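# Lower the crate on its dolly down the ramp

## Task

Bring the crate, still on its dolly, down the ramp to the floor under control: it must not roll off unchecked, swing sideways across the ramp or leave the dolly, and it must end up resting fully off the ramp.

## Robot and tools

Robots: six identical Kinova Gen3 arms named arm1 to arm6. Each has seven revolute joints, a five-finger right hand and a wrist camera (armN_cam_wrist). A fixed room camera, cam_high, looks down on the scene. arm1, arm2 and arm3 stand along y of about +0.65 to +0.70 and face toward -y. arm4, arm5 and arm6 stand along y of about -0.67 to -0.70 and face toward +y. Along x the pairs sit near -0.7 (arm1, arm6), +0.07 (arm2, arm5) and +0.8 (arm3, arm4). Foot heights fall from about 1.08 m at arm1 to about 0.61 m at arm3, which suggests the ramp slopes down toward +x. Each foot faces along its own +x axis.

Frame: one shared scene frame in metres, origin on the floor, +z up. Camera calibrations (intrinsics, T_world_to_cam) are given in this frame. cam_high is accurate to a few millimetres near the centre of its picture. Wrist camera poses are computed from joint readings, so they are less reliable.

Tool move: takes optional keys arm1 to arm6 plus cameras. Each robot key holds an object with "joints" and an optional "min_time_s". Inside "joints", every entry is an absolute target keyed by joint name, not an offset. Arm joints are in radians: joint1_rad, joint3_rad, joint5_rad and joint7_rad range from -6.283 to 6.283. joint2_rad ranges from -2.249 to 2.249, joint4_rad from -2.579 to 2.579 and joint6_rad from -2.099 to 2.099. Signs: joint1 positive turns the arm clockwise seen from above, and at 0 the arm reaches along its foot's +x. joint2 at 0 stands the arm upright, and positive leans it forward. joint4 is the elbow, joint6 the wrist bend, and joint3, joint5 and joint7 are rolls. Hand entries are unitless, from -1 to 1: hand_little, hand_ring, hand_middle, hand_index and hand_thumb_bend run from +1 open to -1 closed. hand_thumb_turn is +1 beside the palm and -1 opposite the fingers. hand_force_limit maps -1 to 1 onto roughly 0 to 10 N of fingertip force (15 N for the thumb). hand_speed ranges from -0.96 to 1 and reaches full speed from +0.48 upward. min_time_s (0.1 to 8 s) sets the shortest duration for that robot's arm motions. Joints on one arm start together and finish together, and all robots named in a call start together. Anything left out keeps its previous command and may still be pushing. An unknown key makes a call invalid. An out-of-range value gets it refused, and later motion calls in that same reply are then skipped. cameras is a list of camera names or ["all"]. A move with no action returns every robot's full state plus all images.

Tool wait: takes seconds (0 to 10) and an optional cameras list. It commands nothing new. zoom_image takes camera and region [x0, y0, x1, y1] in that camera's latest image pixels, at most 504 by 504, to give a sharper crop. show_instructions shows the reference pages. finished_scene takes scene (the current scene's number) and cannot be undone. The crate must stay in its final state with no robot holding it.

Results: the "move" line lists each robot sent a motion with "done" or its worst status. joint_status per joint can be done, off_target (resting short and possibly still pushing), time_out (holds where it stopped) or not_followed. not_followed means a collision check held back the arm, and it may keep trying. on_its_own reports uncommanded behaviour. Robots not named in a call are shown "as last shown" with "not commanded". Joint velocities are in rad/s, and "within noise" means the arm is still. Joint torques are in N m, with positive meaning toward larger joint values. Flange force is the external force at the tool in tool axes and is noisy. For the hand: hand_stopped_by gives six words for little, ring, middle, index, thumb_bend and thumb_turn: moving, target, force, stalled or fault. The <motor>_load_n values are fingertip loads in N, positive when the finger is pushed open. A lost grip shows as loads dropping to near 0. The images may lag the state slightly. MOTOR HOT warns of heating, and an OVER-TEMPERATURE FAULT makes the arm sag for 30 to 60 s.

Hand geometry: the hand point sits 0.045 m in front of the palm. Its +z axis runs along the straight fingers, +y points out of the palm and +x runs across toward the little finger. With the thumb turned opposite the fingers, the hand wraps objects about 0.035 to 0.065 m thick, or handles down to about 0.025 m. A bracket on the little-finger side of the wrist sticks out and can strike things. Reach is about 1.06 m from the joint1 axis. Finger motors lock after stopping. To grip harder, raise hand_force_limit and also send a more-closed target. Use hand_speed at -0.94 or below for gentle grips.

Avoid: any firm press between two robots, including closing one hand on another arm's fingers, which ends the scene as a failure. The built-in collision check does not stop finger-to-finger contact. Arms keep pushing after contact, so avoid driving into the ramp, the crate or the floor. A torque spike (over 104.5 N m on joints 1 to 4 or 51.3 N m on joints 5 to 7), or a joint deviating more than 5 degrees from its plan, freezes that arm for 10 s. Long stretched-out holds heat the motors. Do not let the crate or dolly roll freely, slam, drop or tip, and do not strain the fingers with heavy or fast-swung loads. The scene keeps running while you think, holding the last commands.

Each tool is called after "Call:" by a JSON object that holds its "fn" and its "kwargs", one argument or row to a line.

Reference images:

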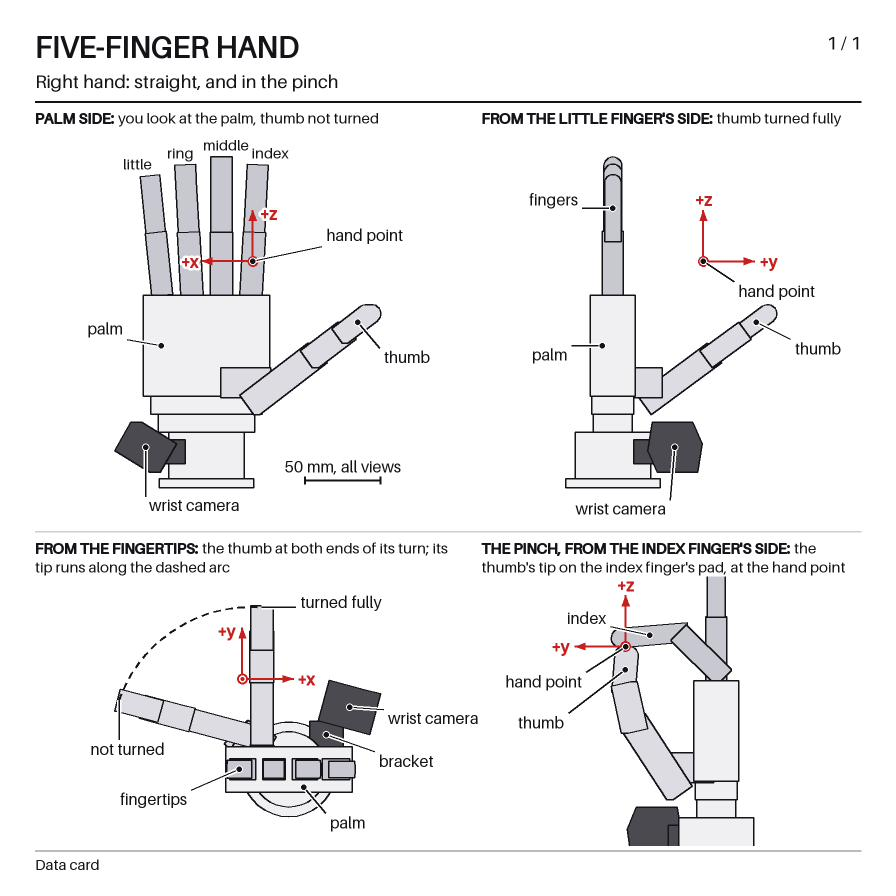

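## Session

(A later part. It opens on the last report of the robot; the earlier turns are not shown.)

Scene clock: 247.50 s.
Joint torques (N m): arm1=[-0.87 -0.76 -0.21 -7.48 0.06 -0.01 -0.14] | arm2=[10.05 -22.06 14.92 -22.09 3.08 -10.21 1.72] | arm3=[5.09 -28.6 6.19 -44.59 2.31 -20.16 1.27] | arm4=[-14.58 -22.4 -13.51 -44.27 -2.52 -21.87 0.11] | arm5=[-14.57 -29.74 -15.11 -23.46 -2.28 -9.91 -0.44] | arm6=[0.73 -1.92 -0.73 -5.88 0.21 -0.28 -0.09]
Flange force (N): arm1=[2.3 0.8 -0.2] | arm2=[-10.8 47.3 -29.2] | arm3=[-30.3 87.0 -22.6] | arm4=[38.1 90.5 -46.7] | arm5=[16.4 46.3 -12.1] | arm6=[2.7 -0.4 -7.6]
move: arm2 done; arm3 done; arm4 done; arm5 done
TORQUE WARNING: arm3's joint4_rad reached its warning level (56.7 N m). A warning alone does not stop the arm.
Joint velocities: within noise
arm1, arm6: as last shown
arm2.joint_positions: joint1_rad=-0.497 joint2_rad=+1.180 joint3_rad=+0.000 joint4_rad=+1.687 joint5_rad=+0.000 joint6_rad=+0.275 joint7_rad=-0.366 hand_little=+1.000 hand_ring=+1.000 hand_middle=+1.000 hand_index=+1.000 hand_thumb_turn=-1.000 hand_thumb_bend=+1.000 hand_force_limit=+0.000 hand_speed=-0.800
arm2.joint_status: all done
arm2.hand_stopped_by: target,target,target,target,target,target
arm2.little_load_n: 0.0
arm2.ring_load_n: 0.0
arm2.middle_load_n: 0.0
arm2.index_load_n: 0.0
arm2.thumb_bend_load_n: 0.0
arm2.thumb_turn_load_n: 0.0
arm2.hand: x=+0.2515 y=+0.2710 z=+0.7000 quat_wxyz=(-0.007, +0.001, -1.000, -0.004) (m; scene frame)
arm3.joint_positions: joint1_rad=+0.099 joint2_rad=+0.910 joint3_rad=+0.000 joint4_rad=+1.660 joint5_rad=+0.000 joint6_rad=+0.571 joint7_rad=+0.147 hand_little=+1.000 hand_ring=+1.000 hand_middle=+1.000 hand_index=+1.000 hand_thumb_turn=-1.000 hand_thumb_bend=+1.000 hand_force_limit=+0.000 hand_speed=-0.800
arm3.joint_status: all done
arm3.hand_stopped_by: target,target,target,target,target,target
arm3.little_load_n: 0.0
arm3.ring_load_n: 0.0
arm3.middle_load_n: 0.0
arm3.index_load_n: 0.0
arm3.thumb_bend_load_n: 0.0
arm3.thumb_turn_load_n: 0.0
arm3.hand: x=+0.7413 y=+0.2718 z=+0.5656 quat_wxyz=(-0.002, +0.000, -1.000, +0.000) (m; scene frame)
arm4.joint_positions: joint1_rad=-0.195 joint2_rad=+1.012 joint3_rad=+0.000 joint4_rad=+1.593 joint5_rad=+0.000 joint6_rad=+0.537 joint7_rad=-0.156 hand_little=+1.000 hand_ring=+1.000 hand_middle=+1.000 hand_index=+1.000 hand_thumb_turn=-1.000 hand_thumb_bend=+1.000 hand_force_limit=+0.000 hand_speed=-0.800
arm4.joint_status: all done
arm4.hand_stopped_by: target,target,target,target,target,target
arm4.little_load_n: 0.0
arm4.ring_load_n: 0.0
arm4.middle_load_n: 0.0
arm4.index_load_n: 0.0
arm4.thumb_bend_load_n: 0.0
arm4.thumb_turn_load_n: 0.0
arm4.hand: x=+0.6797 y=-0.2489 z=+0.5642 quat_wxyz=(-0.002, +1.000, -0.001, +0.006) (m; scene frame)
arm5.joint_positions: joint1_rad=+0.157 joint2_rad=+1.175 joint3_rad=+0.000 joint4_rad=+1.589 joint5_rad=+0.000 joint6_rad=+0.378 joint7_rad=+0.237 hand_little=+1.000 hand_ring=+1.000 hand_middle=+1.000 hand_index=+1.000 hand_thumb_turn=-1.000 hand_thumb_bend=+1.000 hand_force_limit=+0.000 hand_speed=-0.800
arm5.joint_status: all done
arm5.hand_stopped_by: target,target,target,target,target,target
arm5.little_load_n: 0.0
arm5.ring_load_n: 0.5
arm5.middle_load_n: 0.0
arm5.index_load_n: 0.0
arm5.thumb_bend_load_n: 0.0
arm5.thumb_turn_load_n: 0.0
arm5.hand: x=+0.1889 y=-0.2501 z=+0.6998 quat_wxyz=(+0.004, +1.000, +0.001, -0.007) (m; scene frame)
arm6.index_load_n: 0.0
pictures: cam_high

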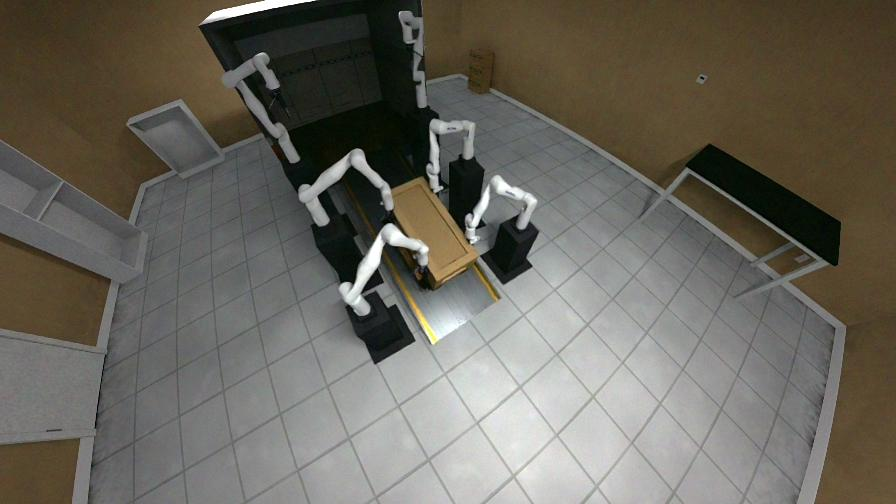

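Call:
{"fn": "move", "kwargs": {
  "arm2": {"joints":{"joint1_rad":-0.6447,"joint2_rad":1.2557,"joint4_rad":1.5458,"joint6_rad":0.3401,"joint7_rad":-0.5135},"min_time_s":3},
  "arm5": {"joints":{"joint1_rad":0.3043,"joint2_rad":1.2483,"joint4_rad":1.4544,"joint6_rad":0.4389,"joint7_rad":0.3849},"min_time_s":3},
  "arm3": {"joints":{"joint1_rad":-0.0615,"joint2_rad":0.9431,"joint4_rad":1.6929,"joint6_rad":0.5056,"joint7_rad":-0.0131},"min_time_s":3},
  "arm4": {"joints":{"joint1_rad":-0.0412,"joint2_rad":1.0559,"joint4_rad":1.5929,"joint6_rad":0.4928,"joint7_rad":-0.0017},"min_time_s":3}
}}

Scene clock: 251.83 s.
Joint torques (N m): arm1=[-0.85 -0.76 -0.24 -7.47 0.04 0 -0.15] | arm2=[12.99 -17.05 17.15 -19.51 3.76 -9.81 1.84] | arm3=[12.45 -33.15 14.3 -42.1 4.32 -18.06 1.63] | arm4=[-22.08 -25.15 -21.51 -41.17 -4.77 -19.79 -0.57] | arm5=[-18.04 -28.73 -17.92 -21.31 -3.22 -8.96 -0.57] | arm6=[0.71 -1.87 -0.6 -5.88 0.25 -0.3 -0.11]
Flange force (N): arm1=[2.4 0.6 -0.2] | arm2=[-8.9 48.2 -39.5] | arm3=[-31.6 80.8 -12.8] | arm4=[40.3 85.0 -40.6] | arm5=[15.7 47.5 -14.1] | arm6=[2.3 -0.6 -7.6]
move: arm2 done; arm3 done; arm4 done; arm5 done
TORQUE WARNING: arm3's joint4_rad reached its warning level (56.7 N m). A warning alone does not stop the arm.
TORQUE WARNING: arm4's joint4_rad reached its warning level (56.7 N m). A warning alone does not stop the arm.
Joint velocities: within noise
arm1.joint_positions: joint1_rad=-0.750 joint2_rad=-0.300 joint3_rad=+0.000 joint4_rad=+1.600 joint5_rad=+0.000 joint6_rad=+1.840 joint7_rad=-0.920 hand_little=+1.000 hand_ring=+1.000 hand_middle=+1.000 hand_index=+1.000 hand_thumb_turn=-1.000 hand_thumb_bend=+1.000 hand_force_limit=+0.000 hand_speed=-0.800
arm1.joint_status: not commanded
arm1.hand_stopped_by: target,target,target,target,target,target
arm1.little_load_n: 0.0
arm1.ring_load_n: 0.0
arm1.middle_load_n: 0.0
arm1.index_load_n: 0.0
arm1.thumb_bend_load_n: 0.0
arm1.thumb_turn_load_n: 0.0
arm1.hand: x=-0.5522 y=+0.5684 z=+1.5274 quat_wxyz=(-0.007, -0.047, -0.999, +0.004) (m; scene frame)
arm2.joint_positions: joint1_rad=-0.645 joint2_rad=+1.256 joint3_rad=+0.000 joint4_rad=+1.546 joint5_rad=+0.000 joint6_rad=+0.340 joint7_rad=-0.514 hand_little=+1.000 hand_ring=+1.000 hand_middle=+1.000 hand_index=+1.000 hand_thumb_turn=-1.000 hand_thumb_bend=+1.000 hand_force_limit=+0.000 hand_speed=-0.800
arm2.joint_status: all done
arm2.hand_stopped_by: target,target,target,target,target,target
arm2.little_load_n: 0.0
arm2.ring_load_n: -0.5
arm2.middle_load_n: 0.0
arm2.index_load_n: -0.5
arm2.thumb_bend_load_n: 0.0
arm2.thumb_turn_load_n: 0.0
arm2.hand: x=+0.3317 y=+0.2710 z=+0.6775 quat_wxyz=(-0.007, +0.001, -1.000, -0.004) (m; scene frame)
arm3.joint_positions: joint1_rad=-0.062 joint2_rad=+0.943 joint3_rad=+0.000 joint4_rad=+1.693 joint5_rad=+0.000 joint6_rad=+0.506 joint7_rad=-0.013 hand_little=+1.000 hand_ring=+1.000 hand_middle=+1.000 hand_index=+1.000 hand_thumb_turn=-1.000 hand_thumb_bend=+1.000 hand_force_limit=+0.000 hand_speed=-0.800
arm3.joint_status: all done
arm3.hand_stopped_by: target,target,target,target,target,target
arm3.little_load_n: 0.0
arm3.ring_load_n: 0.0
arm3.middle_load_n: 0.0
arm3.index_load_n: 0.0
arm3.thumb_bend_load_n: 0.0
arm3.thumb_turn_load_n: 0.0
arm3.hand: x=+0.8213 y=+0.2718 z=+0.5441 quat_wxyz=(-0.002, +0.000, -1.000, +0.000) (m; scene frame)
arm4.joint_positions: joint1_rad=-0.041 joint2_rad=+1.056 joint3_rad=+0.000 joint4_rad=+1.593 joint5_rad=+0.000 joint6_rad=+0.493 joint7_rad=-0.002 hand_little=+1.000 hand_ring=+1.000 hand_middle=+1.000 hand_index=+1.000 hand_thumb_turn=-1.000 hand_thumb_bend=+1.000 hand_force_limit=+0.000 hand_speed=-0.800
arm4.joint_status: all done
arm4.hand_stopped_by: target,target,target,target,target,target
arm4.little_load_n: 0.0
arm4.ring_load_n: 0.0
arm4.middle_load_n: 0.0
arm4.index_load_n: 0.0
arm4.thumb_bend_load_n: 0.0
arm4.thumb_turn_load_n: 0.0
arm4.hand: x=+0.7597 y=-0.2489 z=+0.5425 quat_wxyz=(-0.002, +1.000, -0.001, +0.006) (m; scene frame)
arm5.joint_positions: joint1_rad=+0.304 joint2_rad=+1.248 joint3_rad=+0.000 joint4_rad=+1.454 joint5_rad=+0.000 joint6_rad=+0.439 joint7_rad=+0.385 hand_little=+1.000 hand_ring=+1.000 hand_middle=+1.000 hand_index=+1.000 hand_thumb_turn=-1.000 hand_thumb_bend=+1.000 hand_force_limit=+0.000 hand_speed=-0.800
arm5.joint_status: all done
arm5.hand_stopped_by: target,target,target,target,target,target
arm5.little_load_n: 0.0
arm5.ring_load_n: 0.0
arm5.middle_load_n: 0.0
arm5.index_load_n: 0.0
arm5.thumb_bend_load_n: 0.0
arm5.thumb_turn_load_n: 0.0
arm5.hand: x=+0.2688 y=-0.2501 z=+0.6773 quat_wxyz=(+0.004, +1.000, +0.001, -0.007) (m; scene frame)
arm6.joint_positions: joint1_rad=+0.650 joint2_rad=-0.300 joint3_rad=+0.000 joint4_rad=+1.600 joint5_rad=+0.000 joint6_rad=+1.840 joint7_rad=+0.731 hand_little=+1.000 hand_ring=+1.000 hand_middle=+1.000 hand_index=+1.000 hand_thumb_turn=-1.000 hand_thumb_bend=+1.000 hand_force_limit=+0.000 hand_speed=-0.800
arm6.joint_status: not commanded
arm6.hand_stopped_by: target,target,target,target,target,target
arm6.little_load_n: 0.0
arm6.ring_load_n: 0.0
arm6.middle_load_n: 0.0
arm6.index_load_n: 0.0
arm6.thumb_bend_load_n: 0.0
arm6.thumb_turn_load_n: 0.0
arm6.hand: x=-0.5455 y=-0.6162 z=+1.4646 quat_wxyz=(-0.004, +0.999, +0.047, +0.002) (m; scene frame)
pictures: none

Call:
{"fn": "move", "kwargs": {
  "arm2": {"joints":{"joint1_rad":-0.7720,"joint2_rad":1.3408,"joint4_rad":1.3538,"joint6_rad":0.4470,"joint7_rad":-0.6408},"min_time_s":3},
  "arm5": {"joints":{"joint1_rad":0.4353,"joint2_rad":1.3376,"joint4_rad":1.2636,"joint6_rad":0.5404,"joint7_rad":0.5159},"min_time_s":3},
  "arm3": {"joints":{"joint1_rad":-0.2223,"joint2_rad":0.9949,"joint4_rad":1.6701,"joint6_rad":0.4766,"joint7_rad":-0.1739},"min_time_s":3},
  "arm4": {"joints":{"joint1_rad":0.1120,"joint2_rad":1.1147,"joint4_rad":1.5409,"joint6_rad":0.4860,"joint7_rad":0.1515},"min_time_s":3}
}}

Scene clock: 256.13 s.
Joint torques (N m): arm1=[-0.86 -0.77 -0.22 -7.48 0.05 0.02 -0.15] | arm2=[16.65 -30.04 20.65 -12.28 4.65 -4.14 1.25] | arm3=[20.84 -28.97 22.97 -46.53 6.67 -21.17 2.41] | arm4=[-26.61 -21.37 -25.75 -38.71 -5.24 -19.3 -0.32] | arm5=[-19.99 -21.72 -18.07 -18.11 -3.46 -8.77 -0.27] | arm6=[0.73 -1.94 -0.66 -5.79 0.17 -0.31 -0.12]
Flange force (N): arm1=[2.3 0.7 -0.1] | arm2=[-17.7 32.7 1.4] | arm3=[-34.3 102.2 -33.1] | arm4=[34.6 88.9 -50.3] | arm5=[11.0 47.9 -28.0] | arm6=[2.8 -0.6 -8.0]
move: arm2 done; arm3 done; arm4 done; arm5 done
Joint velocities: within noise
arm1, arm6: as last shown
arm2.joint_positions: joint1_rad=-0.772 joint2_rad=+1.341 joint3_rad=+0.000 joint4_rad=+1.354 joint5_rad=+0.000 joint6_rad=+0.447 joint7_rad=-0.641 hand_little=+1.000 hand_ring=+1.000 hand_middle=+1.000 hand_index=+1.000 hand_thumb_turn=-1.000 hand_thumb_bend=+1.000 hand_force_limit=+0.000 hand_speed=-0.800
arm2.joint_status: all done
arm2.hand_stopped_by: target,target,target,target,target,target
arm2.little_load_n: 0.0
arm2.ring_load_n: 0.0
arm2.middle_load_n: 0.0
arm2.index_load_n: 0.0
arm2.thumb_bend_load_n: 0.0
arm2.thumb_turn_load_n: 0.0
arm2.hand: x=+0.4118 y=+0.2711 z=+0.6570 quat_wxyz=(-0.007, +0.001, -1.000, -0.004) (m; scene frame)
arm3.joint_positions: joint1_rad=-0.222 joint2_rad=+0.995 joint3_rad=+0.000 joint4_rad=+1.670 joint5_rad=+0.000 joint6_rad=+0.477 joint7_rad=-0.174 hand_little=+1.000 hand_ring=+1.000 hand_middle=+1.000 hand_index=+1.000 hand_thumb_turn=-1.000 hand_thumb_bend=+1.000 hand_force_limit=+0.000 hand_speed=-0.800
arm3.joint_status: all done
arm3.hand_stopped_by: target,target,target,target,target,target
arm3.little_load_n: 0.0
arm3.ring_load_n: 0.0
arm3.middle_load_n: 0.0
arm3.index_load_n: 0.0
arm3.thumb_bend_load_n: 0.0
arm3.thumb_turn_load_n: 0.0
arm3.hand: x=+0.9014 y=+0.2710 z=+0.5222 quat_wxyz=(-0.002, +0.000, -1.000, +0.000) (m; scene frame)
arm4.joint_positions: joint1_rad=+0.112 joint2_rad=+1.115 joint3_rad=+0.000 joint4_rad=+1.541 joint5_rad=+0.000 joint6_rad=+0.486 joint7_rad=+0.152 hand_little=+1.000 hand_ring=+1.000 hand_middle=+1.000 hand_index=+1.000 hand_thumb_turn=-1.000 hand_thumb_bend=+1.000 hand_force_limit=+0.000 hand_speed=-0.800
arm4.joint_status: all done
arm4.hand_stopped_by: target,target,target,target,target,target
arm4.little_load_n: 0.0
arm4.ring_load_n: 0.0
arm4.middle_load_n: 0.0
arm4.index_load_n: 0.0
arm4.thumb_bend_load_n: 0.0
arm4.thumb_turn_load_n: 0.0
arm4.hand: x=+0.8397 y=-0.2491 z=+0.5206 quat_wxyz=(-0.002, +1.000, +0.000, +0.006) (m; scene frame)
arm5.joint_positions: joint1_rad=+0.435 joint2_rad=+1.338 joint3_rad=+0.000 joint4_rad=+1.264 joint5_rad=+0.000 joint6_rad=+0.540 joint7_rad=+0.516 hand_little=+1.000 hand_ring=+1.000 hand_middle=+1.000 hand_index=+1.000 hand_thumb_turn=-1.000 hand_thumb_bend=+1.000 hand_force_limit=+0.000 hand_speed=-0.800
arm5.joint_status: all done
arm5.hand_stopped_by: target,target,target,target,target,target
arm5.little_load_n: 0.0
arm5.ring_load_n: 0.0
arm5.middle_load_n: 0.0
arm5.index_load_n: 0.0
arm5.thumb_bend_load_n: 0.0
arm5.thumb_turn_load_n: 0.0
arm5.hand: x=+0.3488 y=-0.2499 z=+0.6550 quat_wxyz=(+0.004, +1.000, +0.001, -0.007) (m; scene frame)
pictures: none

Call:
{"fn": "move", "kwargs": {
  "arm2": {"joints":{"joint1_rad":-0.8784,"joint2_rad":1.4538,"joint4_rad":1.0905,"joint6_rad":0.5973,"joint7_rad":-0.7472},"min_time_s":3},
  "arm5": {"joints":{"joint1_rad":0.5487,"joint2_rad":1.4516,"joint4_rad":1.0011,"joint6_rad":0.6889,"joint7_rad":0.6293},"min_time_s":3},
  "arm3": {"joints":{"joint1_rad":-0.3758,"joint2_rad":1.0580,"joint4_rad":1.5986,"joint6_rad":0.4850,"joint7_rad":-0.3274},"min_time_s":3},
  "arm4": {"joints":{"joint1_rad":0.2575,"joint2_rad":1.1855,"joint4_rad":1.4371,"joint6_rad":0.5190,"joint7_rad":0.2970},"min_time_s":3},
  "cameras": ["cam_high","arm3_cam_wrist","arm4_cam_wrist"]
}}

Scene clock: 261.23 s.
Joint torques (N m): arm1=[-0.88 -0.75 -0.21 -7.51 0.07 -0.01 -0.14] | arm2=[20.02 -21.71 20.93 -13.77 6.21 -6.78 1.73] | arm3=[26.55 -35.96 28.84 -38.12 7.7 -16.08 2.2] | arm4=[-31.71 -25.57 -30.21 -33.1 -7.03 -16.35 -0.68] | arm5=[-24.69 -25.27 -19.3 -14.59 -4.98 -6.71 -0.24] | arm6=[0.74 -1.88 -0.66 -5.85 0.22 -0.31 -0.1]
Flange force (N): arm1=[2.4 0.8 -0.1] | arm2=[-10.6 44.3 -23.7] | arm3=[-33.3 86.7 -10.6] | arm4=[34.3 81.1 -36.8] | arm5=[16.5 43.3 -16.8] | arm6=[2.5 -0.5 -7.7]
move: arm2 done; arm3 done; arm4 done; arm5 done
Joint velocities: within noise
arm1, arm6: as last shown
arm2.joint_positions: joint1_rad=-0.878 joint2_rad=+1.454 joint3_rad=+0.000 joint4_rad=+1.090 joint5_rad=+0.000 joint6_rad=+0.597 joint7_rad=-0.747 hand_little=+1.000 hand_ring=+1.000 hand_middle=+1.000 hand_index=+1.000 hand_thumb_turn=-1.000 hand_thumb_bend=+1.000 hand_force_limit=+0.000 hand_speed=-0.800
arm2.joint_status: all done
arm2.hand_stopped_by: target,target,target,target,target,target
arm2.little_load_n: 0.0
arm2.ring_load_n: 0.0
arm2.middle_load_n: 0.0
arm2.index_load_n: 0.0
arm2.thumb_bend_load_n: 0.0
arm2.thumb_turn_load_n: 0.0
arm2.hand: x=+0.4918 y=+0.2704 z=+0.6349 quat_wxyz=(-0.007, +0.001, -1.000, -0.004) (m; scene frame)
arm3.joint_positions: joint1_rad=-0.376 joint2_rad=+1.058 joint3_rad=+0.000 joint4_rad=+1.599 joint5_rad=+0.000 joint6_rad=+0.485 joint7_rad=-0.327 hand_little=+1.000 hand_ring=+1.000 hand_middle=+1.000 hand_index=+1.000 hand_thumb_turn=-1.000 hand_thumb_bend=+1.000 hand_force_limit=+0.000 hand_speed=-0.800
arm3.joint_status: all done
arm3.hand_stopped_by: target,target,target,target,target,target
arm3.little_load_n: 0.0
arm3.ring_load_n: 0.0
arm3.middle_load_n: 0.0
arm3.index_load_n: 0.0
arm3.thumb_bend_load_n: -0.5
arm3.thumb_turn_load_n: 0.0
arm3.hand: x=+0.9813 y=+0.2710 z=+0.5010 quat_wxyz=(-0.002, +0.000, -1.000, +0.000) (m; scene frame)
arm4.joint_positions: joint1_rad=+0.258 joint2_rad=+1.185 joint3_rad=+0.000 joint4_rad=+1.437 joint5_rad=+0.000 joint6_rad=+0.519 joint7_rad=+0.297 hand_little=+1.000 hand_ring=+1.000 hand_middle=+1.000 hand_index=+1.000 hand_thumb_turn=-1.000 hand_thumb_bend=+1.000 hand_force_limit=+0.000 hand_speed=-0.800
arm4.joint_status: all done
arm4.hand_stopped_by: target,target,target,target,target,target
arm4.little_load_n: -0.5
arm4.ring_load_n: 0.0
arm4.middle_load_n: 0.0
arm4.index_load_n: 0.0
arm4.thumb_bend_load_n: -0.5
arm4.thumb_turn_load_n: 0.0
arm4.hand: x=+0.9197 y=-0.2493 z=+0.4993 quat_wxyz=(-0.002, +1.000, -0.001, +0.006) (m; scene frame)
arm5.joint_positions: joint1_rad=+0.549 joint2_rad=+1.452 joint3_rad=+0.000 joint4_rad=+1.001 joint5_rad=+0.000 joint6_rad=+0.689 joint7_rad=+0.629 hand_little=+1.000 hand_ring=+1.000 hand_middle=+1.000 hand_index=+1.000 hand_thumb_turn=-1.000 hand_thumb_bend=+1.000 hand_force_limit=+0.000 hand_speed=-0.800
arm5.joint_status: all done
arm5.hand_stopped_by: target,target,target,target,target,target
arm5.little_load_n: 0.0
arm5.ring_load_n: 0.0
arm5.middle_load_n: 0.0
arm5.index_load_n: 0.0
arm5.thumb_bend_load_n: 0.0
arm5.thumb_turn_load_n: 0.0
arm5.hand: x=+0.4288 y=-0.2499 z=+0.6336 quat_wxyz=(+0.004, +1.000, +0.001, -0.007) (m; scene frame)
pictures: arm3_cam_wrist, arm4_cam_wrist, cam_high
camera_calibration:
arm3_cam_wrist: T_world_to_cam=[[-0.245558, 0.968581, 0.0394096, -0.0408469], [0.844002, 0.193623, 0.50017, -1.12804], [0.476825, 0.156083, -0.86503, 0.0350476], [0, 0, 0, 1]] pos_world=[0.925327, 0.252508, 0.59614]
arm4_cam_wrist: T_world_to_cam=[[0.317073, -0.94837, 0.00773881, -0.541001], [-0.815803, -0.268572, 0.512186, 0.428419], [-0.483664, -0.168714, -0.858839, 0.948322], [0, 0, 0, 1]] pos_world=[0.979711, -0.238012, 0.599213]

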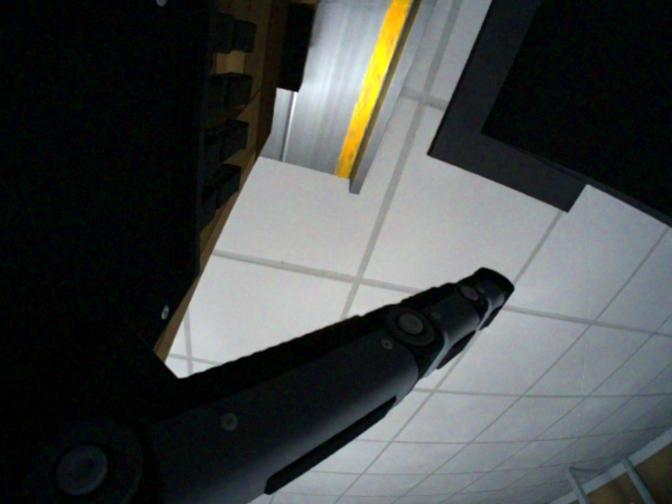

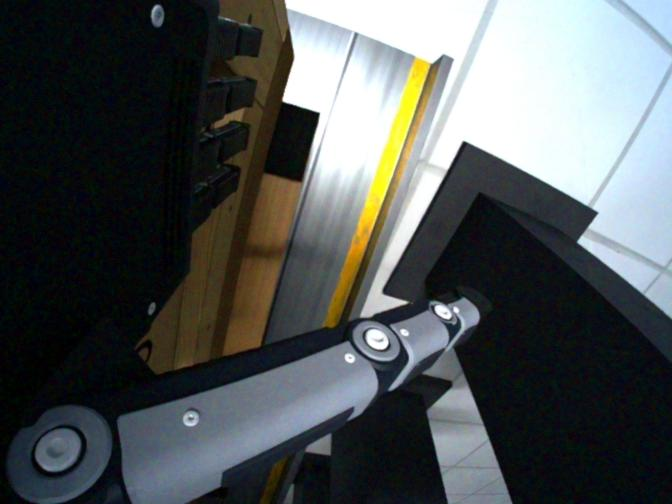

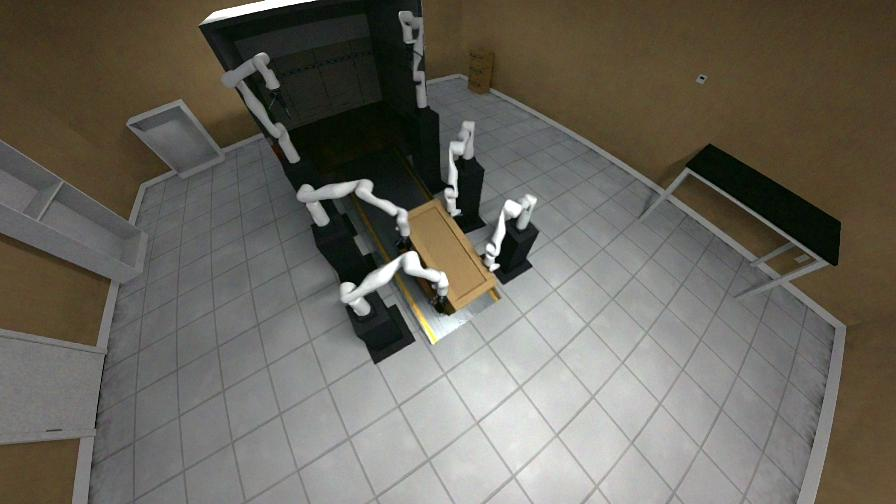

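Call:
{"fn": "move", "kwargs": {
  "arm3": {"joints":{"joint1_rad":-0.3750,"joint2_rad":1.0590,"joint4_rad":1.5949,"joint6_rad":0.4877,"joint7_rad":-0.3266},"min_time_s":1},
  "arm4": {"joints":{"joint1_rad":0.2570,"joint2_rad":1.1866,"joint4_rad":1.4332,"joint6_rad":0.5218,"joint7_rad":0.2965},"min_time_s":1}
}}

Call:
{"fn": "move", "kwargs": {
  "arm2": {"joints":{"joint1_rad":-0.9047,"joint2_rad":1.4308,"joint4_rad":1.1719,"joint6_rad":0.5389,"joint7_rad":-0.7735},"min_time_s":2},
  "arm5": {"joints":{"joint1_rad":0.5703,"joint2_rad":1.4233,"joint4_rad":1.0919,"joint6_rad":0.6264,"joint7_rad":0.6509},"min_time_s":2}
}}

Scene clock: 265.20 s.
Joint torques (N m): arm1=[-0.86 -0.75 -0.22 -7.49 0.07 -0.02 -0.15] | arm2=[20.45 -22.32 21.28 -12.52 6.18 -5.8 1.61] | arm3=[29.54 -34.84 32.09 -46.86 8.82 -20.87 2.63] | arm4=[-33.77 -24.33 -31.95 -41.73 -7.72 -21.2 -1.05] | arm5=[-25.65 -25.79 -20.19 -13.62 -5.37 -5.79 -0.32] | arm6=[0.67 -1.94 -0.65 -5.77 0.21 -0.36 -0.11]
Flange force (N): arm1=[2.4 0.7 -0.2] | arm2=[-13.4 41.8 -19.6] | arm3=[-33.5 110.0 -25.1] | arm4=[30.7 104.3 -52.8] | arm5=[19.6 42.1 -13.5] | arm6=[2.7 -0.6 -8.2]
move: arm3 done; arm4 done
Joint velocities: within noise
arm1, arm2, arm5, arm6: as last shown
arm2.hand: x=+0.4918 y=+0.2705 z=+0.6349 quat_wxyz=(-0.007, +0.001, -1.000, -0.004) (m; scene frame)
arm3.joint_positions: joint1_rad=-0.375 joint2_rad=+1.059 joint3_rad=+0.000 joint4_rad=+1.595 joint5_rad=+0.000 joint6_rad=+0.488 joint7_rad=-0.327 hand_little=+1.000 hand_ring=+1.000 hand_middle=+1.000 hand_index=+1.000 hand_thumb_turn=-1.000 hand_thumb_bend=+1.000 hand_force_limit=+0.000 hand_speed=-0.800
arm3.joint_status: all done
arm3.hand_stopped_by: target,target,target,target,target,target
arm3.little_load_n: 0.0
arm3.ring_load_n: 0.0
arm3.middle_load_n: 0.0
arm3.index_load_n: 0.0
arm3.thumb_bend_load_n: 0.0
arm3.thumb_turn_load_n: 0.0
arm3.hand: x=+0.9813 y=+0.2701 z=+0.5010 quat_wxyz=(-0.002, +0.000, -1.000, +0.000) (m; scene frame)
arm4.joint_positions: joint1_rad=+0.257 joint2_rad=+1.187 joint3_rad=+0.000 joint4_rad=+1.433 joint5_rad=+0.000 joint6_rad=+0.522 joint7_rad=+0.296 hand_little=+1.000 hand_ring=+1.000 hand_middle=+1.000 hand_index=+1.000 hand_thumb_turn=-1.000 hand_thumb_bend=+1.000 hand_force_limit=+0.000 hand_speed=-0.800
arm4.joint_status: all done
arm4.hand_stopped_by: target,target,target,target,target,target
arm4.little_load_n: 0.0
arm4.ring_load_n: 0.0
arm4.middle_load_n: 0.0
arm4.index_load_n: 0.0
arm4.thumb_bend_load_n: 0.0
arm4.thumb_turn_load_n: 0.0
arm4.hand: x=+0.9197 y=-0.2484 z=+0.4993 quat_wxyz=(-0.002, +1.000, -0.001, +0.006) (m; scene frame)
pictures: none

Scene clock: 267.50 s.
Joint torques (N m): arm1=[-0.86 -0.74 -0.21 -7.49 0.07 -0.01 -0.16] | arm2=[-1.09 -21.83 0.65 -3.98 -0.06 -0.19 0.24] | arm3=[34.55 -36.35 37.17 -44.61 9.8 -19.52 2.53] | arm4=[-38.31 -26.31 -36.13 -39.78 -8.63 -19.91 -1.06] | arm5=[0.37 -24.67 -0.4 -4.66 0.13 0.08 -0.31] | arm6=[0.8 -1.83 -0.63 -5.92 0.22 -0.37 -0.09]
Flange force (N): arm1=[2.4 0.7 -0.2] | arm2=[0.8 -0.6 -2.7] | arm3=[-44.4 106.6 -18.7] | arm4=[40.9 100.4 -45.4] | arm5=[0.5 -1.6 2.5] | arm6=[2.2 -0.4 -7.6]
move: arm2 done; arm5 done
Joint velocities: within noise
arm1, arm3, arm4, arm6: as last shown
arm2.joint_positions: joint1_rad=-0.905 joint2_rad=+1.431 joint3_rad=+0.000 joint4_rad=+1.172 joint5_rad=+0.000 joint6_rad=+0.539 joint7_rad=-0.773 hand_little=+1.000 hand_ring=+1.000 hand_middle=+1.000 hand_index=+1.000 hand_thumb_turn=-1.000 hand_thumb_bend=+1.000 hand_force_limit=+0.000 hand_speed=-0.800
arm2.joint_status: all done
arm2.hand_stopped_by: target,target,target,target,target,target
arm2.little_load_n: 0.0
arm2.ring_load_n: 0.0
arm2.middle_load_n: 0.0
arm2.index_load_n: -0.5
arm2.thumb_bend_load_n: 0.0
arm2.thumb_turn_load_n: 0.0
arm2.hand: x=+0.4919 y=+0.2928 z=+0.6348 quat_wxyz=(-0.007, +0.001, -1.000, -0.004) (m; scene frame)
arm3.index_load_n: 0.5
arm3.thumb_bend_load_n: -0.5
arm4.hand: x=+0.9197 y=-0.2483 z=+0.4993 quat_wxyz=(-0.002, +1.000, -0.001, +0.006) (m; scene frame)
arm5.joint_positions: joint1_rad=+0.570 joint2_rad=+1.423 joint3_rad=+0.000 joint4_rad=+1.092 joint5_rad=+0.000 joint6_rad=+0.626 joint7_rad=+0.651 hand_little=+1.000 hand_ring=+1.000 hand_middle=+1.000 hand_index=+1.000 hand_thumb_turn=-1.000 hand_thumb_bend=+1.000 hand_force_limit=+0.000 hand_speed=-0.800
arm5.joint_status: all done
arm5.hand_stopped_by: target,target,target,target,target,target
arm5.little_load_n: 0.0
arm5.ring_load_n: 0.0
arm5.middle_load_n: 0.0
arm5.index_load_n: 0.0
arm5.thumb_bend_load_n: 0.0
arm5.thumb_turn_load_n: 0.0
arm5.hand: x=+0.4288 y=-0.2719 z=+0.6336 quat_wxyz=(+0.004, +1.000, +0.001, -0.007) (m; scene frame)
pictures: none

Call:
{"fn": "move", "kwargs": {
  "arm2": {"joints":{"joint1_rad":-0.7503,"joint2_rad":1.2877,"joint4_rad":1.5066,"joint6_rad":0.3473,"joint7_rad":-0.6191},"min_time_s":2},
  "arm5": {"joints":{"joint1_rad":0.4067,"joint2_rad":1.2778,"joint4_rad":1.4245,"joint6_rad":0.4393,"joint7_rad":0.4873},"min_time_s":2}
}}

Call:
{"fn": "move", "kwargs": {
  "arm2": {"joints":{"joint1_rad":-0.7347,"joint2_rad":1.2976,"joint4_rad":1.4602,"joint6_rad":0.3838,"joint7_rad":-0.6035},"min_time_s":1.5},
  "arm5": {"joints":{"joint1_rad":0.3943,"joint2_rad":1.2909,"joint4_rad":1.3724,"joint6_rad":0.4783,"joint7_rad":0.4749},"min_time_s":1.5},
  "cameras": ["arm2_cam_wrist","arm5_cam_wrist"]
}}

Scene clock: 270.17 s.
Joint torques (N m): arm1=[-0.9 -0.74 -0.24 -7.51 0.03 0.03 -0.16] | arm2=[-1.09 -19.8 0.62 -2.6 -0.05 -0.18 0.25] | arm3=[34.57 -36.36 37.11 -44.64 9.67 -19.46 2.58] | arm4=[-38.33 -26.3 -36.1 -39.73 -8.6 -19.93 -1.09] | arm5=[0.23 -22.67 -0.44 -3.29 0.09 0.05 -0.27] | arm6=[0.71 -1.99 -0.6 -5.79 0.23 -0.34 -0.1]
Flange force (N): arm1=[2.5 0.6 0.0] | arm2=[1.0 -0.9 -3.1] | arm3=[-44.4 106.9 -18.6] | arm4=[41.1 100.2 -45.5] | arm5=[0.0 -1.3 2.3] | arm6=[2.6 -0.8 -8.1]
move: arm2 done; arm5 done
Joint velocities: within noise
arm1, arm3, arm4, arm6: as last shown
arm1.middle_load_n: 0.5
arm1.index_load_n: -0.5
arm1.thumb_bend_load_n: -0.5
arm2.joint_positions: joint1_rad=-0.750 joint2_rad=+1.288 joint3_rad=+0.000 joint4_rad=+1.507 joint5_rad=+0.000 joint6_rad=+0.347 joint7_rad=-0.619 hand_little=+1.000 hand_ring=+1.000 hand_middle=+1.000 hand_index=+1.000 hand_thumb_turn=-1.000 hand_thumb_bend=+1.000 hand_force_limit=+0.000 hand_speed=-0.800
arm2.joint_status: all done
arm2.hand_stopped_by: target,target,target,target,target,target
arm2.little_load_n: 0.0
arm2.ring_load_n: 0.0
arm2.middle_load_n: 0.0
arm2.index_load_n: 0.0
arm2.thumb_bend_load_n: 0.0
arm2.thumb_turn_load_n: 0.0
arm2.hand: x=+0.3818 y=+0.2927 z=+0.6663 quat_wxyz=(-0.007, +0.001, -1.000, -0.004) (m; scene frame)
arm3.index_load_n: 0.0
arm3.thumb_bend_load_n: 0.0
arm5.joint_positions: joint1_rad=+0.407 joint2_rad=+1.278 joint3_rad=+0.000 joint4_rad=+1.424 joint5_rad=+0.000 joint6_rad=+0.439 joint7_rad=+0.487 hand_little=+1.000 hand_ring=+1.000 hand_middle=+1.000 hand_index=+1.000 hand_thumb_turn=-1.000 hand_thumb_bend=+1.000 hand_force_limit=+0.000 hand_speed=-0.800
arm5.joint_status: all done
arm5.hand_stopped_by: target,target,target,target,target,target
arm5.little_load_n: 0.0
arm5.ring_load_n: 0.0
arm5.middle_load_n: 0.0
arm5.index_load_n: 0.0
arm5.thumb_bend_load_n: 0.0
arm5.thumb_turn_load_n: 0.0
arm5.hand: x=+0.3189 y=-0.2720 z=+0.6650 quat_wxyz=(+0.004, +1.000, +0.001, -0.007) (m; scene frame)
arm6.thumb_bend_load_n: -0.5
pictures: none

Scene clock: 271.97 s.
Joint torques (N m): arm1=[-0.85 -0.76 -0.2 -7.53 0.06 -0.02 -0.14] | arm2=[-1.07 -20.13 0.64 -2.86 -0.05 -0.2 0.25] | arm3=[34.56 -36.36 37.17 -44.58 9.71 -19.53 2.57] | arm4=[-38.31 -26.3 -36.1 -39.77 -8.61 -19.91 -1.11] | arm5=[0.3 -23.13 -0.34 -3.61 0.18 0.06 -0.32] | arm6=[0.72 -1.93 -0.71 -5.83 0.24 -0.38 -0.1]
Flange force (N): arm1=[2.3 0.8 0.0] | arm2=[0.9 -0.8 -3.0] | arm3=[-44.5 106.5 -18.6] | arm4=[41.0 100.4 -45.5] | arm5=[0.0 -1.4 2.5] | arm6=[2.7 -0.4 -8.0]
move: arm2 done; arm5 done
Joint velocities: within noise
arm1, arm3, arm4, arm6: as last shown
arm1.ring_load_n: -0.5
arm1.middle_load_n: 0.0
arm1.index_load_n: 0.0
arm1.thumb_bend_load_n: 0.0
arm2.joint_positions: joint1_rad=-0.735 joint2_rad=+1.298 joint3_rad=+0.000 joint4_rad=+1.460 joint5_rad=+0.000 joint6_rad=+0.384 joint7_rad=-0.603 hand_little=+1.000 hand_ring=+1.000 hand_middle=+1.000 hand_index=+1.000 hand_thumb_turn=-1.000 hand_thumb_bend=+1.000 hand_force_limit=+0.000 hand_speed=-0.800
arm2.joint_status: all done
arm2.hand_stopped_by: target,target,target,target,target,target
arm2.little_load_n: 0.0
arm2.ring_load_n: 0.0
arm2.middle_load_n: 0.0
arm2.index_load_n: 0.0
arm2.thumb_bend_load_n: 0.0
arm2.thumb_turn_load_n: 0.0
arm2.hand: x=+0.3818 y=+0.2786 z=+0.6662 quat_wxyz=(-0.007, +0.001, -1.000, -0.004) (m; scene frame)
arm3.ring_load_n: -0.5
arm5.joint_positions: joint1_rad=+0.394 joint2_rad=+1.291 joint3_rad=+0.000 joint4_rad=+1.372 joint5_rad=+0.000 joint6_rad=+0.478 joint7_rad=+0.475 hand_little=+1.000 hand_ring=+1.000 hand_middle=+1.000 hand_index=+1.000 hand_thumb_turn=-1.000 hand_thumb_bend=+1.000 hand_force_limit=+0.000 hand_speed=-0.800
arm5.joint_status: all done
arm5.hand_stopped_by: target,target,target,target,target,target
arm5.little_load_n: 0.0
arm5.ring_load_n: 0.0
arm5.middle_load_n: 0.5
arm5.index_load_n: 0.0
arm5.thumb_bend_load_n: -0.5
arm5.thumb_turn_load_n: 0.0
arm5.hand: x=+0.3188 y=-0.2575 z=+0.6650 quat_wxyz=(+0.004, +1.000, +0.001, -0.007) (m; scene frame)
arm6.thumb_bend_load_n: 0.0
pictures: arm2_cam_wrist, arm5_cam_wrist
camera_calibration:
arm2_cam_wrist: T_world_to_cam=[[-0.23844, 0.969121, 0.0628513, -0.229324], [0.824165, 0.167693, 0.540954, -0.728613], [0.51371, 0.180785, -0.838701, 0.424067], [0, 0, 0, 1]] pos_world=[0.32797, 0.267761, 0.764224]
arm5_cam_wrist: T_world_to_cam=[[0.252998, -0.966634, -0.0401353, -0.293698], [-0.820356, -0.236334, 0.520733, -0.143368], [-0.512843, -0.0988193, -0.852776, 0.821545], [0, 0, 0, 1]] pos_world=[0.378016, -0.236596, 0.763462]

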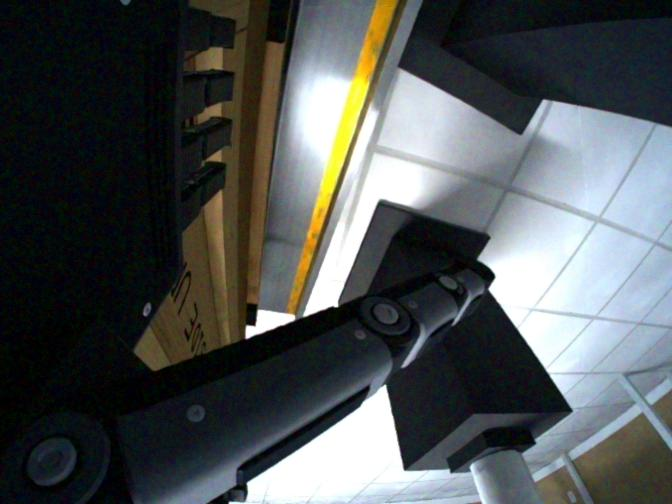

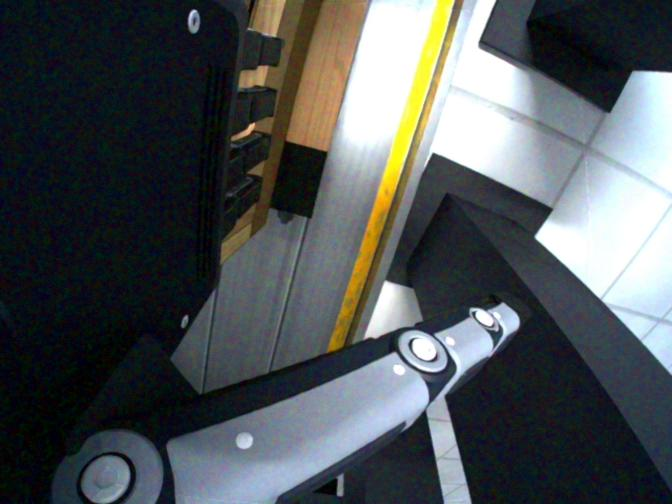

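Call:
{"fn": "move", "kwargs": {
  "arm2": {"joints":{"joint1_rad":-0.7254,"joint2_rad":1.3042,"joint4_rad":1.4305,"joint6_rad":0.4069,"joint7_rad":-0.5942},"min_time_s":2},
  "arm5": {"joints":{"joint1_rad":0.3878,"joint2_rad":1.2989,"joint4_rad":1.3426,"joint6_rad":0.5001,"joint7_rad":0.4684},"min_time_s":2}
}}

Scene clock: 274.70 s.
Joint torques (N m): arm1=[-0.84 -0.74 -0.21 -7.45 0.06 -0.02 -0.16] | arm2=[12.17 -27.36 16.53 -26.19 4.4 -12.49 2.21] | arm3=[36.5 -38.36 39 -42.48 9.99 -18.09 2.32] | arm4=[-41.79 -29.1 -39.73 -37.31 -9.8 -18.2 -1.36] | arm5=[-13.38 -29.14 -12.42 -26.25 -2.35 -12.09 -0.47] | arm6=[0.75 -1.95 -0.62 -5.83 0.23 -0.31 -0.1]
Flange force (N): arm1=[2.3 0.7 -0.3] | arm2=[2.9 57.1 -29.4] | arm3=[-49.4 101.4 -11.1] | arm4=[50.4 94.4 -35.4] | arm5=[-3.4 55.2 -24.2] | arm6=[2.5 -0.7 -7.8]
move: arm2 done; arm5 done
Joint velocities: within noise
arm1, arm3, arm4, arm6: as last shown
arm1.ring_load_n: 0.0
arm2.joint_positions: joint1_rad=-0.725 joint2_rad=+1.304 joint3_rad=+0.000 joint4_rad=+1.431 joint5_rad=+0.000 joint6_rad=+0.407 joint7_rad=-0.594 hand_little=+1.000 hand_ring=+1.000 hand_middle=+1.000 hand_index=+1.000 hand_thumb_turn=-1.000 hand_thumb_bend=+1.000 hand_force_limit=+0.000 hand_speed=-0.800
arm2.joint_status: all done
arm2.hand_stopped_by: target,target,target,target,target,target
arm2.little_load_n: 0.5
arm2.ring_load_n: 0.0
arm2.middle_load_n: 0.0
arm2.index_load_n: 0.0
arm2.thumb_bend_load_n: 0.0
arm2.thumb_turn_load_n: 0.0
arm2.hand: x=+0.3818 y=+0.2700 z=+0.6663 quat_wxyz=(-0.007, +0.001, -1.000, -0.004) (m; scene frame)
arm5.joint_positions: joint1_rad=+0.388 joint2_rad=+1.299 joint3_rad=+0.000 joint4_rad=+1.343 joint5_rad=+0.000 joint6_rad=+0.500 joint7_rad=+0.468 hand_little=+1.000 hand_ring=+1.000 hand_middle=+1.000 hand_index=+1.000 hand_thumb_turn=-1.000 hand_thumb_bend=+1.000 hand_force_limit=+0.000 hand_speed=-0.800
arm5.joint_status: all done
arm5.hand_stopped_by: target,target,target,target,target,target
arm5.little_load_n: 0.0
arm5.ring_load_n: 0.0
arm5.middle_load_n: -0.5
arm5.index_load_n: 0.0
arm5.thumb_bend_load_n: 0.0
arm5.thumb_turn_load_n: 0.0
arm5.hand: x=+0.3189 y=-0.2496 z=+0.6649 quat_wxyz=(+0.004, +1.000, +0.001, -0.007) (m; scene frame)
arm6.little_load_n: -0.5
pictures: none

Call:
{"fn": "move", "kwargs": {
  "arm2": {"joints":{"joint1_rad":-0.7229,"joint2_rad":1.3062,"joint4_rad":1.4225,"joint6_rad":0.4129,"joint7_rad":-0.5917},"min_time_s":1},
  "arm5": {"joints":{"joint1_rad":0.3858,"joint2_rad":1.3014,"joint4_rad":1.3332,"joint6_rad":0.5070,"joint7_rad":0.4664},"min_time_s":1}
}}

Scene clock: 276.97 s.
Joint torques (N m): arm1=[-0.84 -0.77 -0.2 -7.48 0.05 0 -0.16] | arm2=[20.9 -29.55 26.75 -39.96 7.11 -20.02 3.19] | arm3=[38.55 -39.74 41.3 -41.12 10.37 -17.18 2.23] | arm4=[-43.8 -30.58 -41.75 -35.82 -10.24 -17.22 -1.26] | arm5=[-22.11 -31.91 -20.25 -40.72 -4.35 -20.09 -1.03] | arm6=[0.7 -1.92 -0.66 -5.82 0.22 -0.32 -0.12]
Flange force (N): arm1=[2.3 0.7 -0.1] | arm2=[3.7 93.5 -49.6] | arm3=[-54.2 98.4 -6.0] | arm4=[55.5 90.6 -29.9] | arm5=[-5.3 92.7 -43.6] | arm6=[2.7 -0.5 -7.9]
move: arm2 done; arm5 done
Joint velocities: within noise
arm1.joint_positions: joint1_rad=-0.750 joint2_rad=-0.300 joint3_rad=+0.000 joint4_rad=+1.600 joint5_rad=+0.000 joint6_rad=+1.840 joint7_rad=-0.920 hand_little=+1.000 hand_ring=+1.000 hand_middle=+1.000 hand_index=+1.000 hand_thumb_turn=-1.000 hand_thumb_bend=+1.000 hand_force_limit=+0.000 hand_speed=-0.800
arm1.joint_status: not commanded
arm1.hand_stopped_by: target,target,target,target,target,target
arm1.little_load_n: 0.0
arm1.ring_load_n: 0.0
arm1.middle_load_n: 0.0
arm1.index_load_n: 0.0
arm1.thumb_bend_load_n: 0.0
arm1.thumb_turn_load_n: 0.0
arm1.hand: x=-0.5522 y=+0.5684 z=+1.5274 quat_wxyz=(-0.007, -0.047, -0.999, +0.004) (m; scene frame)
arm2.joint_positions: joint1_rad=-0.723 joint2_rad=+1.306 joint3_rad=+0.000 joint4_rad=+1.422 joint5_rad=+0.000 joint6_rad=+0.413 joint7_rad=-0.592 hand_little=+1.000 hand_ring=+1.000 hand_middle=+1.000 hand_index=+1.000 hand_thumb_turn=-1.000 hand_thumb_bend=+1.000 hand_force_limit=+0.000 hand_speed=-0.800
arm2.joint_status: all done
arm2.hand_stopped_by: target,target,target,target,target,target
arm2.little_load_n: 0.0
arm2.ring_load_n: 0.0
arm2.middle_load_n: 0.0
arm2.index_load_n: 0.0
arm2.thumb_bend_load_n: 0.0
arm2.thumb_turn_load_n: 0.0
arm2.hand: x=+0.3818 y=+0.2676 z=+0.6662 quat_wxyz=(-0.007, +0.001, -1.000, -0.004) (m; scene frame)
arm3, arm4: as last shown
arm3.ring_load_n: 0.5
arm4.index_load_n: 0.5
arm5.joint_positions: joint1_rad=+0.386 joint2_rad=+1.301 joint3_rad=+0.000 joint4_rad=+1.333 joint5_rad=+0.000 joint6_rad=+0.507 joint7_rad=+0.466 hand_little=+1.000 hand_ring=+1.000 hand_middle=+1.000 hand_index=+1.000 hand_thumb_turn=-1.000 hand_thumb_bend=+1.000 hand_force_limit=+0.000 hand_speed=-0.800
arm5.joint_status: all done
arm5.hand_stopped_by: target,target,target,target,target,target
arm5.little_load_n: 0.0
arm5.ring_load_n: 0.0
arm5.middle_load_n: 0.0
arm5.index_load_n: 0.0
arm5.thumb_bend_load_n: 0.0
arm5.thumb_turn_load_n: 0.0
arm5.hand: x=+0.3189 y=-0.2471 z=+0.6649 quat_wxyz=(+0.004, +1.000, +0.001, -0.007) (m; scene frame)
arm6.joint_positions: joint1_rad=+0.650 joint2_rad=-0.300 joint3_rad=+0.000 joint4_rad=+1.600 joint5_rad=+0.000 joint6_rad=+1.840 joint7_rad=+0.731 hand_little=+1.000 hand_ring=+1.000 hand_middle=+1.000 hand_index=+1.000 hand_thumb_turn=-1.000 hand_thumb_bend=+1.000 hand_force_limit=+0.000 hand_speed=-0.800
arm6.joint_status: not commanded
arm6.hand_stopped_by: target,target,target,target,target,target
arm6.little_load_n: 0.0
arm6.ring_load_n: -0.5
arm6.middle_load_n: 0.0
arm6.index_load_n: 0.0
arm6.thumb_bend_load_n: 0.0
arm6.thumb_turn_load_n: 0.0
arm6.hand: x=-0.5455 y=-0.6162 z=+1.4646 quat_wxyz=(-0.004, +0.999, +0.047, +0.002) (m; scene frame)
pictures: none

Call:
{"fn": "move", "kwargs": {
  "arm3": {"joints":{"joint1_rad":-0.38605,"joint2_rad":1.0641,"joint4_rad":1.5875,"joint6_rad":0.4900,"joint7_rad":-0.3377},"min_time_s":1.5},
  "arm4": {"joints":{"joint1_rad":0.2674,"joint2_rad":1.1925,"joint4_rad":1.4232,"joint6_rad":0.5259,"joint7_rad":0.3069},"min_time_s":1.5}
}}

Scene clock: 279.53 s.
Joint torques (N m): arm1=[-0.84 -0.75 -0.22 -7.47 0.07 -0.01 -0.15] | arm2=[33.21 -38.87 40.31 -23.8 8.6 -9.56 2.1] | arm3=[21.06 -29.86 23.4 -51.84 6.8 -24.28 2.41] | arm4=[-28.52 -20.15 -26.66 -46.66 -6.66 -24.51 -1.31] | arm5=[-36.37 -42.21 -34.27 -27.56 -7.52 -10.95 -1.04] | arm6=[0.71 -1.94 -0.63 -5.77 0.25 -0.3 -0.07]
Flange force (N): arm1=[2.3 0.7 -0.2] | arm2=[-35.6 69.0 1.6] | arm3=[-11.7 119.8 -44.0] | arm4=[15.1 117.1 -70.1] | arm5=[37.3 68.8 3.0] | arm6=[2.5 -0.8 -8.1]
move: arm3 done; arm4 done
Joint velocities: within noise
arm1, arm2, arm5, arm6: as last shown
arm2.little_load_n: -0.5
arm2.hand: x=+0.3819 y=+0.2676 z=+0.6662 quat_wxyz=(-0.007, +0.001, -1.000, -0.004) (m; scene frame)
arm3.joint_positions: joint1_rad=-0.386 joint2_rad=+1.064 joint3_rad=+0.000 joint4_rad=+1.587 joint5_rad=+0.000 joint6_rad=+0.490 joint7_rad=-0.338 hand_little=+1.000 hand_ring=+1.000 hand_middle=+1.000 hand_index=+1.000 hand_thumb_turn=-1.000 hand_thumb_bend=+1.000 hand_force_limit=+0.000 hand_speed=-0.800
arm3.joint_status: all done
arm3.hand_stopped_by: target,target,target,target,target,target
arm3.little_load_n: 0.0
arm3.ring_load_n: 0.0
arm3.middle_load_n: 0.0
arm3.index_load_n: 0.0
arm3.thumb_bend_load_n: 0.0
arm3.thumb_turn_load_n: 0.0
arm3.hand: x=+0.9872 y=+0.2701 z=+0.4995 quat_wxyz=(-0.002, +0.000, -1.000, +0.000) (m; scene frame)
arm4.joint_positions: joint1_rad=+0.267 joint2_rad=+1.193 joint3_rad=+0.000 joint4_rad=+1.423 joint5_rad=+0.000 joint6_rad=+0.526 joint7_rad=+0.307 hand_little=+1.000 hand_ring=+1.000 hand_middle=+1.000 hand_index=+1.000 hand_thumb_turn=-1.000 hand_thumb_bend=+1.000 hand_force_limit=+0.000 hand_speed=-0.800
arm4.joint_status: all done
arm4.hand_stopped_by: target,target,target,target,target,target
arm4.little_load_n: 0.0
arm4.ring_load_n: 0.0
arm4.middle_load_n: 0.0
arm4.index_load_n: 0.0
arm4.thumb_bend_load_n: 0.0
arm4.thumb_turn_load_n: 0.0
arm4.hand: x=+0.9257 y=-0.2483 z=+0.4977 quat_wxyz=(-0.002, +1.000, -0.001, +0.006) (m; scene frame)
arm5.middle_load_n: 0.5
arm5.thumb_bend_load_n: -0.5
arm5.hand: x=+0.3190 y=-0.2471 z=+0.6649 quat_wxyz=(+0.004, +1.000, +0.001, -0.007) (m; scene frame)
arm6.ring_load_n: 0.0
arm6.thumb_turn_load_n: 0.5
pictures: none

Call:
{"fn": "move", "kwargs": {
  "arm2": {"joints":{"joint1_rad":-0.72135,"joint2_rad":1.3074,"joint4_rad":1.4172,"joint6_rad":0.4170,"joint7_rad":-0.5902},"min_time_s":1},
  "arm5": {"joints":{"joint1_rad":0.3845,"joint2_rad":1.3029,"joint4_rad":1.3275,"joint6_rad":0.5113,"joint7_rad":0.4651},"min_time_s":1}
}}

Scene clock: 281.57 s.
Joint torques (N m): arm1=[-0.85 -0.77 -0.23 -7.51 0.06 -0.02 -0.16] | arm2=[39.38 -39.06 47.37 -32.91 10.51 -14.75 2.77] | arm3=[22.1 -31.08 24.42 -50.87 7.04 -23.55 2.4] | arm4=[-29.48 -21.28 -27.57 -45.43 -6.91 -23.73 -1.4] | arm5=[-42.3 -41.85 -39.66 -36.77 -8.97 -16.36 -1.47] | arm6=[0.79 -1.92 -0.59 -5.82 0.22 -0.35 -0.08]
Flange force (N): arm1=[2.4 0.7 -0.1] | arm2=[-35.3 93.8 -14.8] | arm3=[-14.5 117.5 -39.8] | arm4=[18.3 113.7 -65.8] | arm5=[35.9 94.3 -14.2] | arm6=[2.4 -0.7 -8.0]
move: arm2 done; arm5 done
MOTOR HOT: the motor of arm4's joint6_rad reports 60 °C; the controller stops that arm at 75 °C. To cool a motor, set the load down, stop pushing, or move to a pose that needs little force.
Joint velocities: within noise
arm1, arm3, arm6: as last shown
arm1.thumb_bend_load_n: -0.5
arm2.joint_positions: joint1_rad=-0.721 joint2_rad=+1.307 joint3_rad=+0.000 joint4_rad=+1.417 joint5_rad=+0.000 joint6_rad=+0.417 joint7_rad=-0.590 hand_little=+1.000 hand_ring=+1.000 hand_middle=+1.000 hand_index=+1.000 hand_thumb_turn=-1.000 hand_thumb_bend=+1.000 hand_force_limit=+0.000 hand_speed=-0.800
arm2.joint_status: all done
arm2.hand_stopped_by: target,target,target,target,target,target
arm2.little_load_n: 0.0
arm2.ring_load_n: 0.0
arm2.middle_load_n: 0.0
arm2.index_load_n: 0.0
arm2.thumb_bend_load_n: -0.5
arm2.thumb_turn_load_n: 0.0
arm2.hand: x=+0.3818 y=+0.2661 z=+0.6662 quat_wxyz=(-0.007, +0.001, -1.000, -0.004) (m; scene frame)
arm3.ring_load_n: -0.5
arm3.hand: x=+0.9873 y=+0.2701 z=+0.4995 quat_wxyz=(-0.002, +0.000, -1.000, +0.000) (m; scene frame)
arm4.joint_positions: joint1_rad=+0.267 joint2_rad=+1.193 joint3_rad=+0.000 joint4_rad=+1.423 joint5_rad=+0.000 joint6_rad=+0.526 joint7_rad=+0.307 hand_little=+1.000 hand_ring=+1.000 hand_middle=+1.000 hand_index=+1.000 hand_thumb_turn=-1.000 hand_thumb_bend=+1.000 hand_force_limit=+0.000 hand_speed=-0.800
arm4.joint_status: not commanded
arm4.hand_stopped_by: target,target,target,target,target,target
arm4.little_load_n: 0.0
arm4.ring_load_n: 0.0
arm4.middle_load_n: 0.0
arm4.index_load_n: 0.0
arm4.thumb_bend_load_n: 0.0
arm4.thumb_turn_load_n: 0.0
arm4.hand: x=+0.9258 y=-0.2483 z=+0.4977 quat_wxyz=(-0.002, +1.000, -0.001, +0.006) (m; scene frame)
arm5.joint_positions: joint1_rad=+0.385 joint2_rad=+1.303 joint3_rad=+0.000 joint4_rad=+1.328 joint5_rad=+0.000 joint6_rad=+0.511 joint7_rad=+0.465 hand_little=+1.000 hand_ring=+1.000 hand_middle=+1.000 hand_index=+1.000 hand_thumb_turn=-1.000 hand_thumb_bend=+1.000 hand_force_limit=+0.000 hand_speed=-0.800
arm5.joint_status: all done
arm5.hand_stopped_by: target,target,target,target,target,target
arm5.little_load_n: 0.0
arm5.ring_load_n: 0.0
arm5.middle_load_n: 0.0
arm5.index_load_n: 0.0
arm5.thumb_bend_load_n: 0.0
arm5.thumb_turn_load_n: 0.0
arm5.hand: x=+0.3188 y=-0.2456 z=+0.6650 quat_wxyz=(+0.004, +1.000, +0.001, -0.007) (m; scene frame)
arm6.thumb_turn_load_n: 0.0
pictures: none

Call:
{"fn": "move", "kwargs": {
  "arm3": {"joints":{"joint1_rad":-0.4015,"joint2_rad":1.0409,"joint4_rad":1.6717,"joint6_rad":0.4290,"joint7_rad":-0.3531},"min_time_s":2.5},
  "arm4": {"joints":{"joint1_rad":0.2806,"joint2_rad":1.1678,"joint4_rad":1.5114,"joint6_rad":0.4624,"joint7_rad":0.3201},"min_time_s":2.5}
}}

Scene clock: 284.73 s.
Joint torques (N m): arm1=[-0.85 -0.75 -0.19 -7.48 0.08 -0.01 -0.17] | arm2=[40.3 -39.64 48.4 -32.48 10.69 -14.41 2.76] | arm3=[-0.24 -18.79 -0.31 -2.93 -0.36 0.13 0.35] | arm4=[0.41 -21.47 -0.06 -1.97 0.43 -0.55 0.12] | arm5=[-43.63 -42.03 -40.89 -35.56 -9.24 -15.65 -1.41] | arm6=[0.71 -1.97 -0.64 -5.91 0.25 -0.36 -0.09]
Flange force (N): arm1=[2.4 0.7 -0.2] | arm2=[-37.4 93.7 -12.6] | arm3=[-0.3 -0.3 -1.4] | arm4=[2.3 -8.6 1.7] | arm5=[39.6 92.5 -11.6] | arm6=[2.5 -0.6 -7.7]
move: arm3 done; arm4 done
MOTOR HOT: still on. The motor of arm4's joint6_rad reports 59 °C.
Joint velocities: within noise
arm1, arm2, arm5, arm6: as last shown
arm1.thumb_bend_load_n: 0.0
arm3.joint_positions: joint1_rad=-0.402 joint2_rad=+1.041 joint3_rad=+0.000 joint4_rad=+1.672 joint5_rad=+0.000 joint6_rad=+0.429 joint7_rad=-0.353 hand_little=+1.000 hand_ring=+1.000 hand_middle=+1.000 hand_index=+1.000 hand_thumb_turn=-1.000 hand_thumb_bend=+1.000 hand_force_limit=+0.000 hand_speed=-0.800
arm3.joint_status: all done
arm3.hand_stopped_by: target,target,target,target,target,target
arm3.little_load_n: 0.0
arm3.ring_load_n: 0.0
arm3.middle_load_n: 0.0
arm3.index_load_n: 0.0
arm3.thumb_bend_load_n: -0.5
arm3.thumb_turn_load_n: 0.0
arm3.hand: x=+0.9873 y=+0.2931 z=+0.4995 quat_wxyz=(-0.002, +0.000, -1.000, +0.000) (m; scene frame)
arm4.joint_positions: joint1_rad=+0.281 joint2_rad=+1.168 joint3_rad=+0.000 joint4_rad=+1.511 joint5_rad=+0.000 joint6_rad=+0.462 joint7_rad=+0.320 hand_little=+1.000 hand_ring=+1.000 hand_middle=+1.000 hand_index=+1.000 hand_thumb_turn=-1.000 hand_thumb_bend=+1.000 hand_force_limit=+0.000 hand_speed=-0.800
arm4.joint_status: all done
arm4.hand_stopped_by: target,target,target,target,target,target
arm4.little_load_n: 0.0
arm4.ring_load_n: 0.5
arm4.middle_load_n: 0.0
arm4.index_load_n: 0.0
arm4.thumb_bend_load_n: 0.0
arm4.thumb_turn_load_n: 0.0
arm4.hand: x=+0.9257 y=-0.2713 z=+0.4978 quat_wxyz=(-0.002, +1.000, -0.001, +0.006) (m; scene frame)
arm5.joint_positions: joint1_rad=+0.385 joint2_rad=+1.303 joint3_rad=+0.000 joint4_rad=+1.327 joint5_rad=+0.000 joint6_rad=+0.511 joint7_rad=+0.465 hand_little=+1.000 hand_ring=+1.000 hand_middle=+1.000 hand_index=+1.000 hand_thumb_turn=-1.000 hand_thumb_bend=+1.000 hand_force_limit=+0.000 hand_speed=-0.800
pictures: none


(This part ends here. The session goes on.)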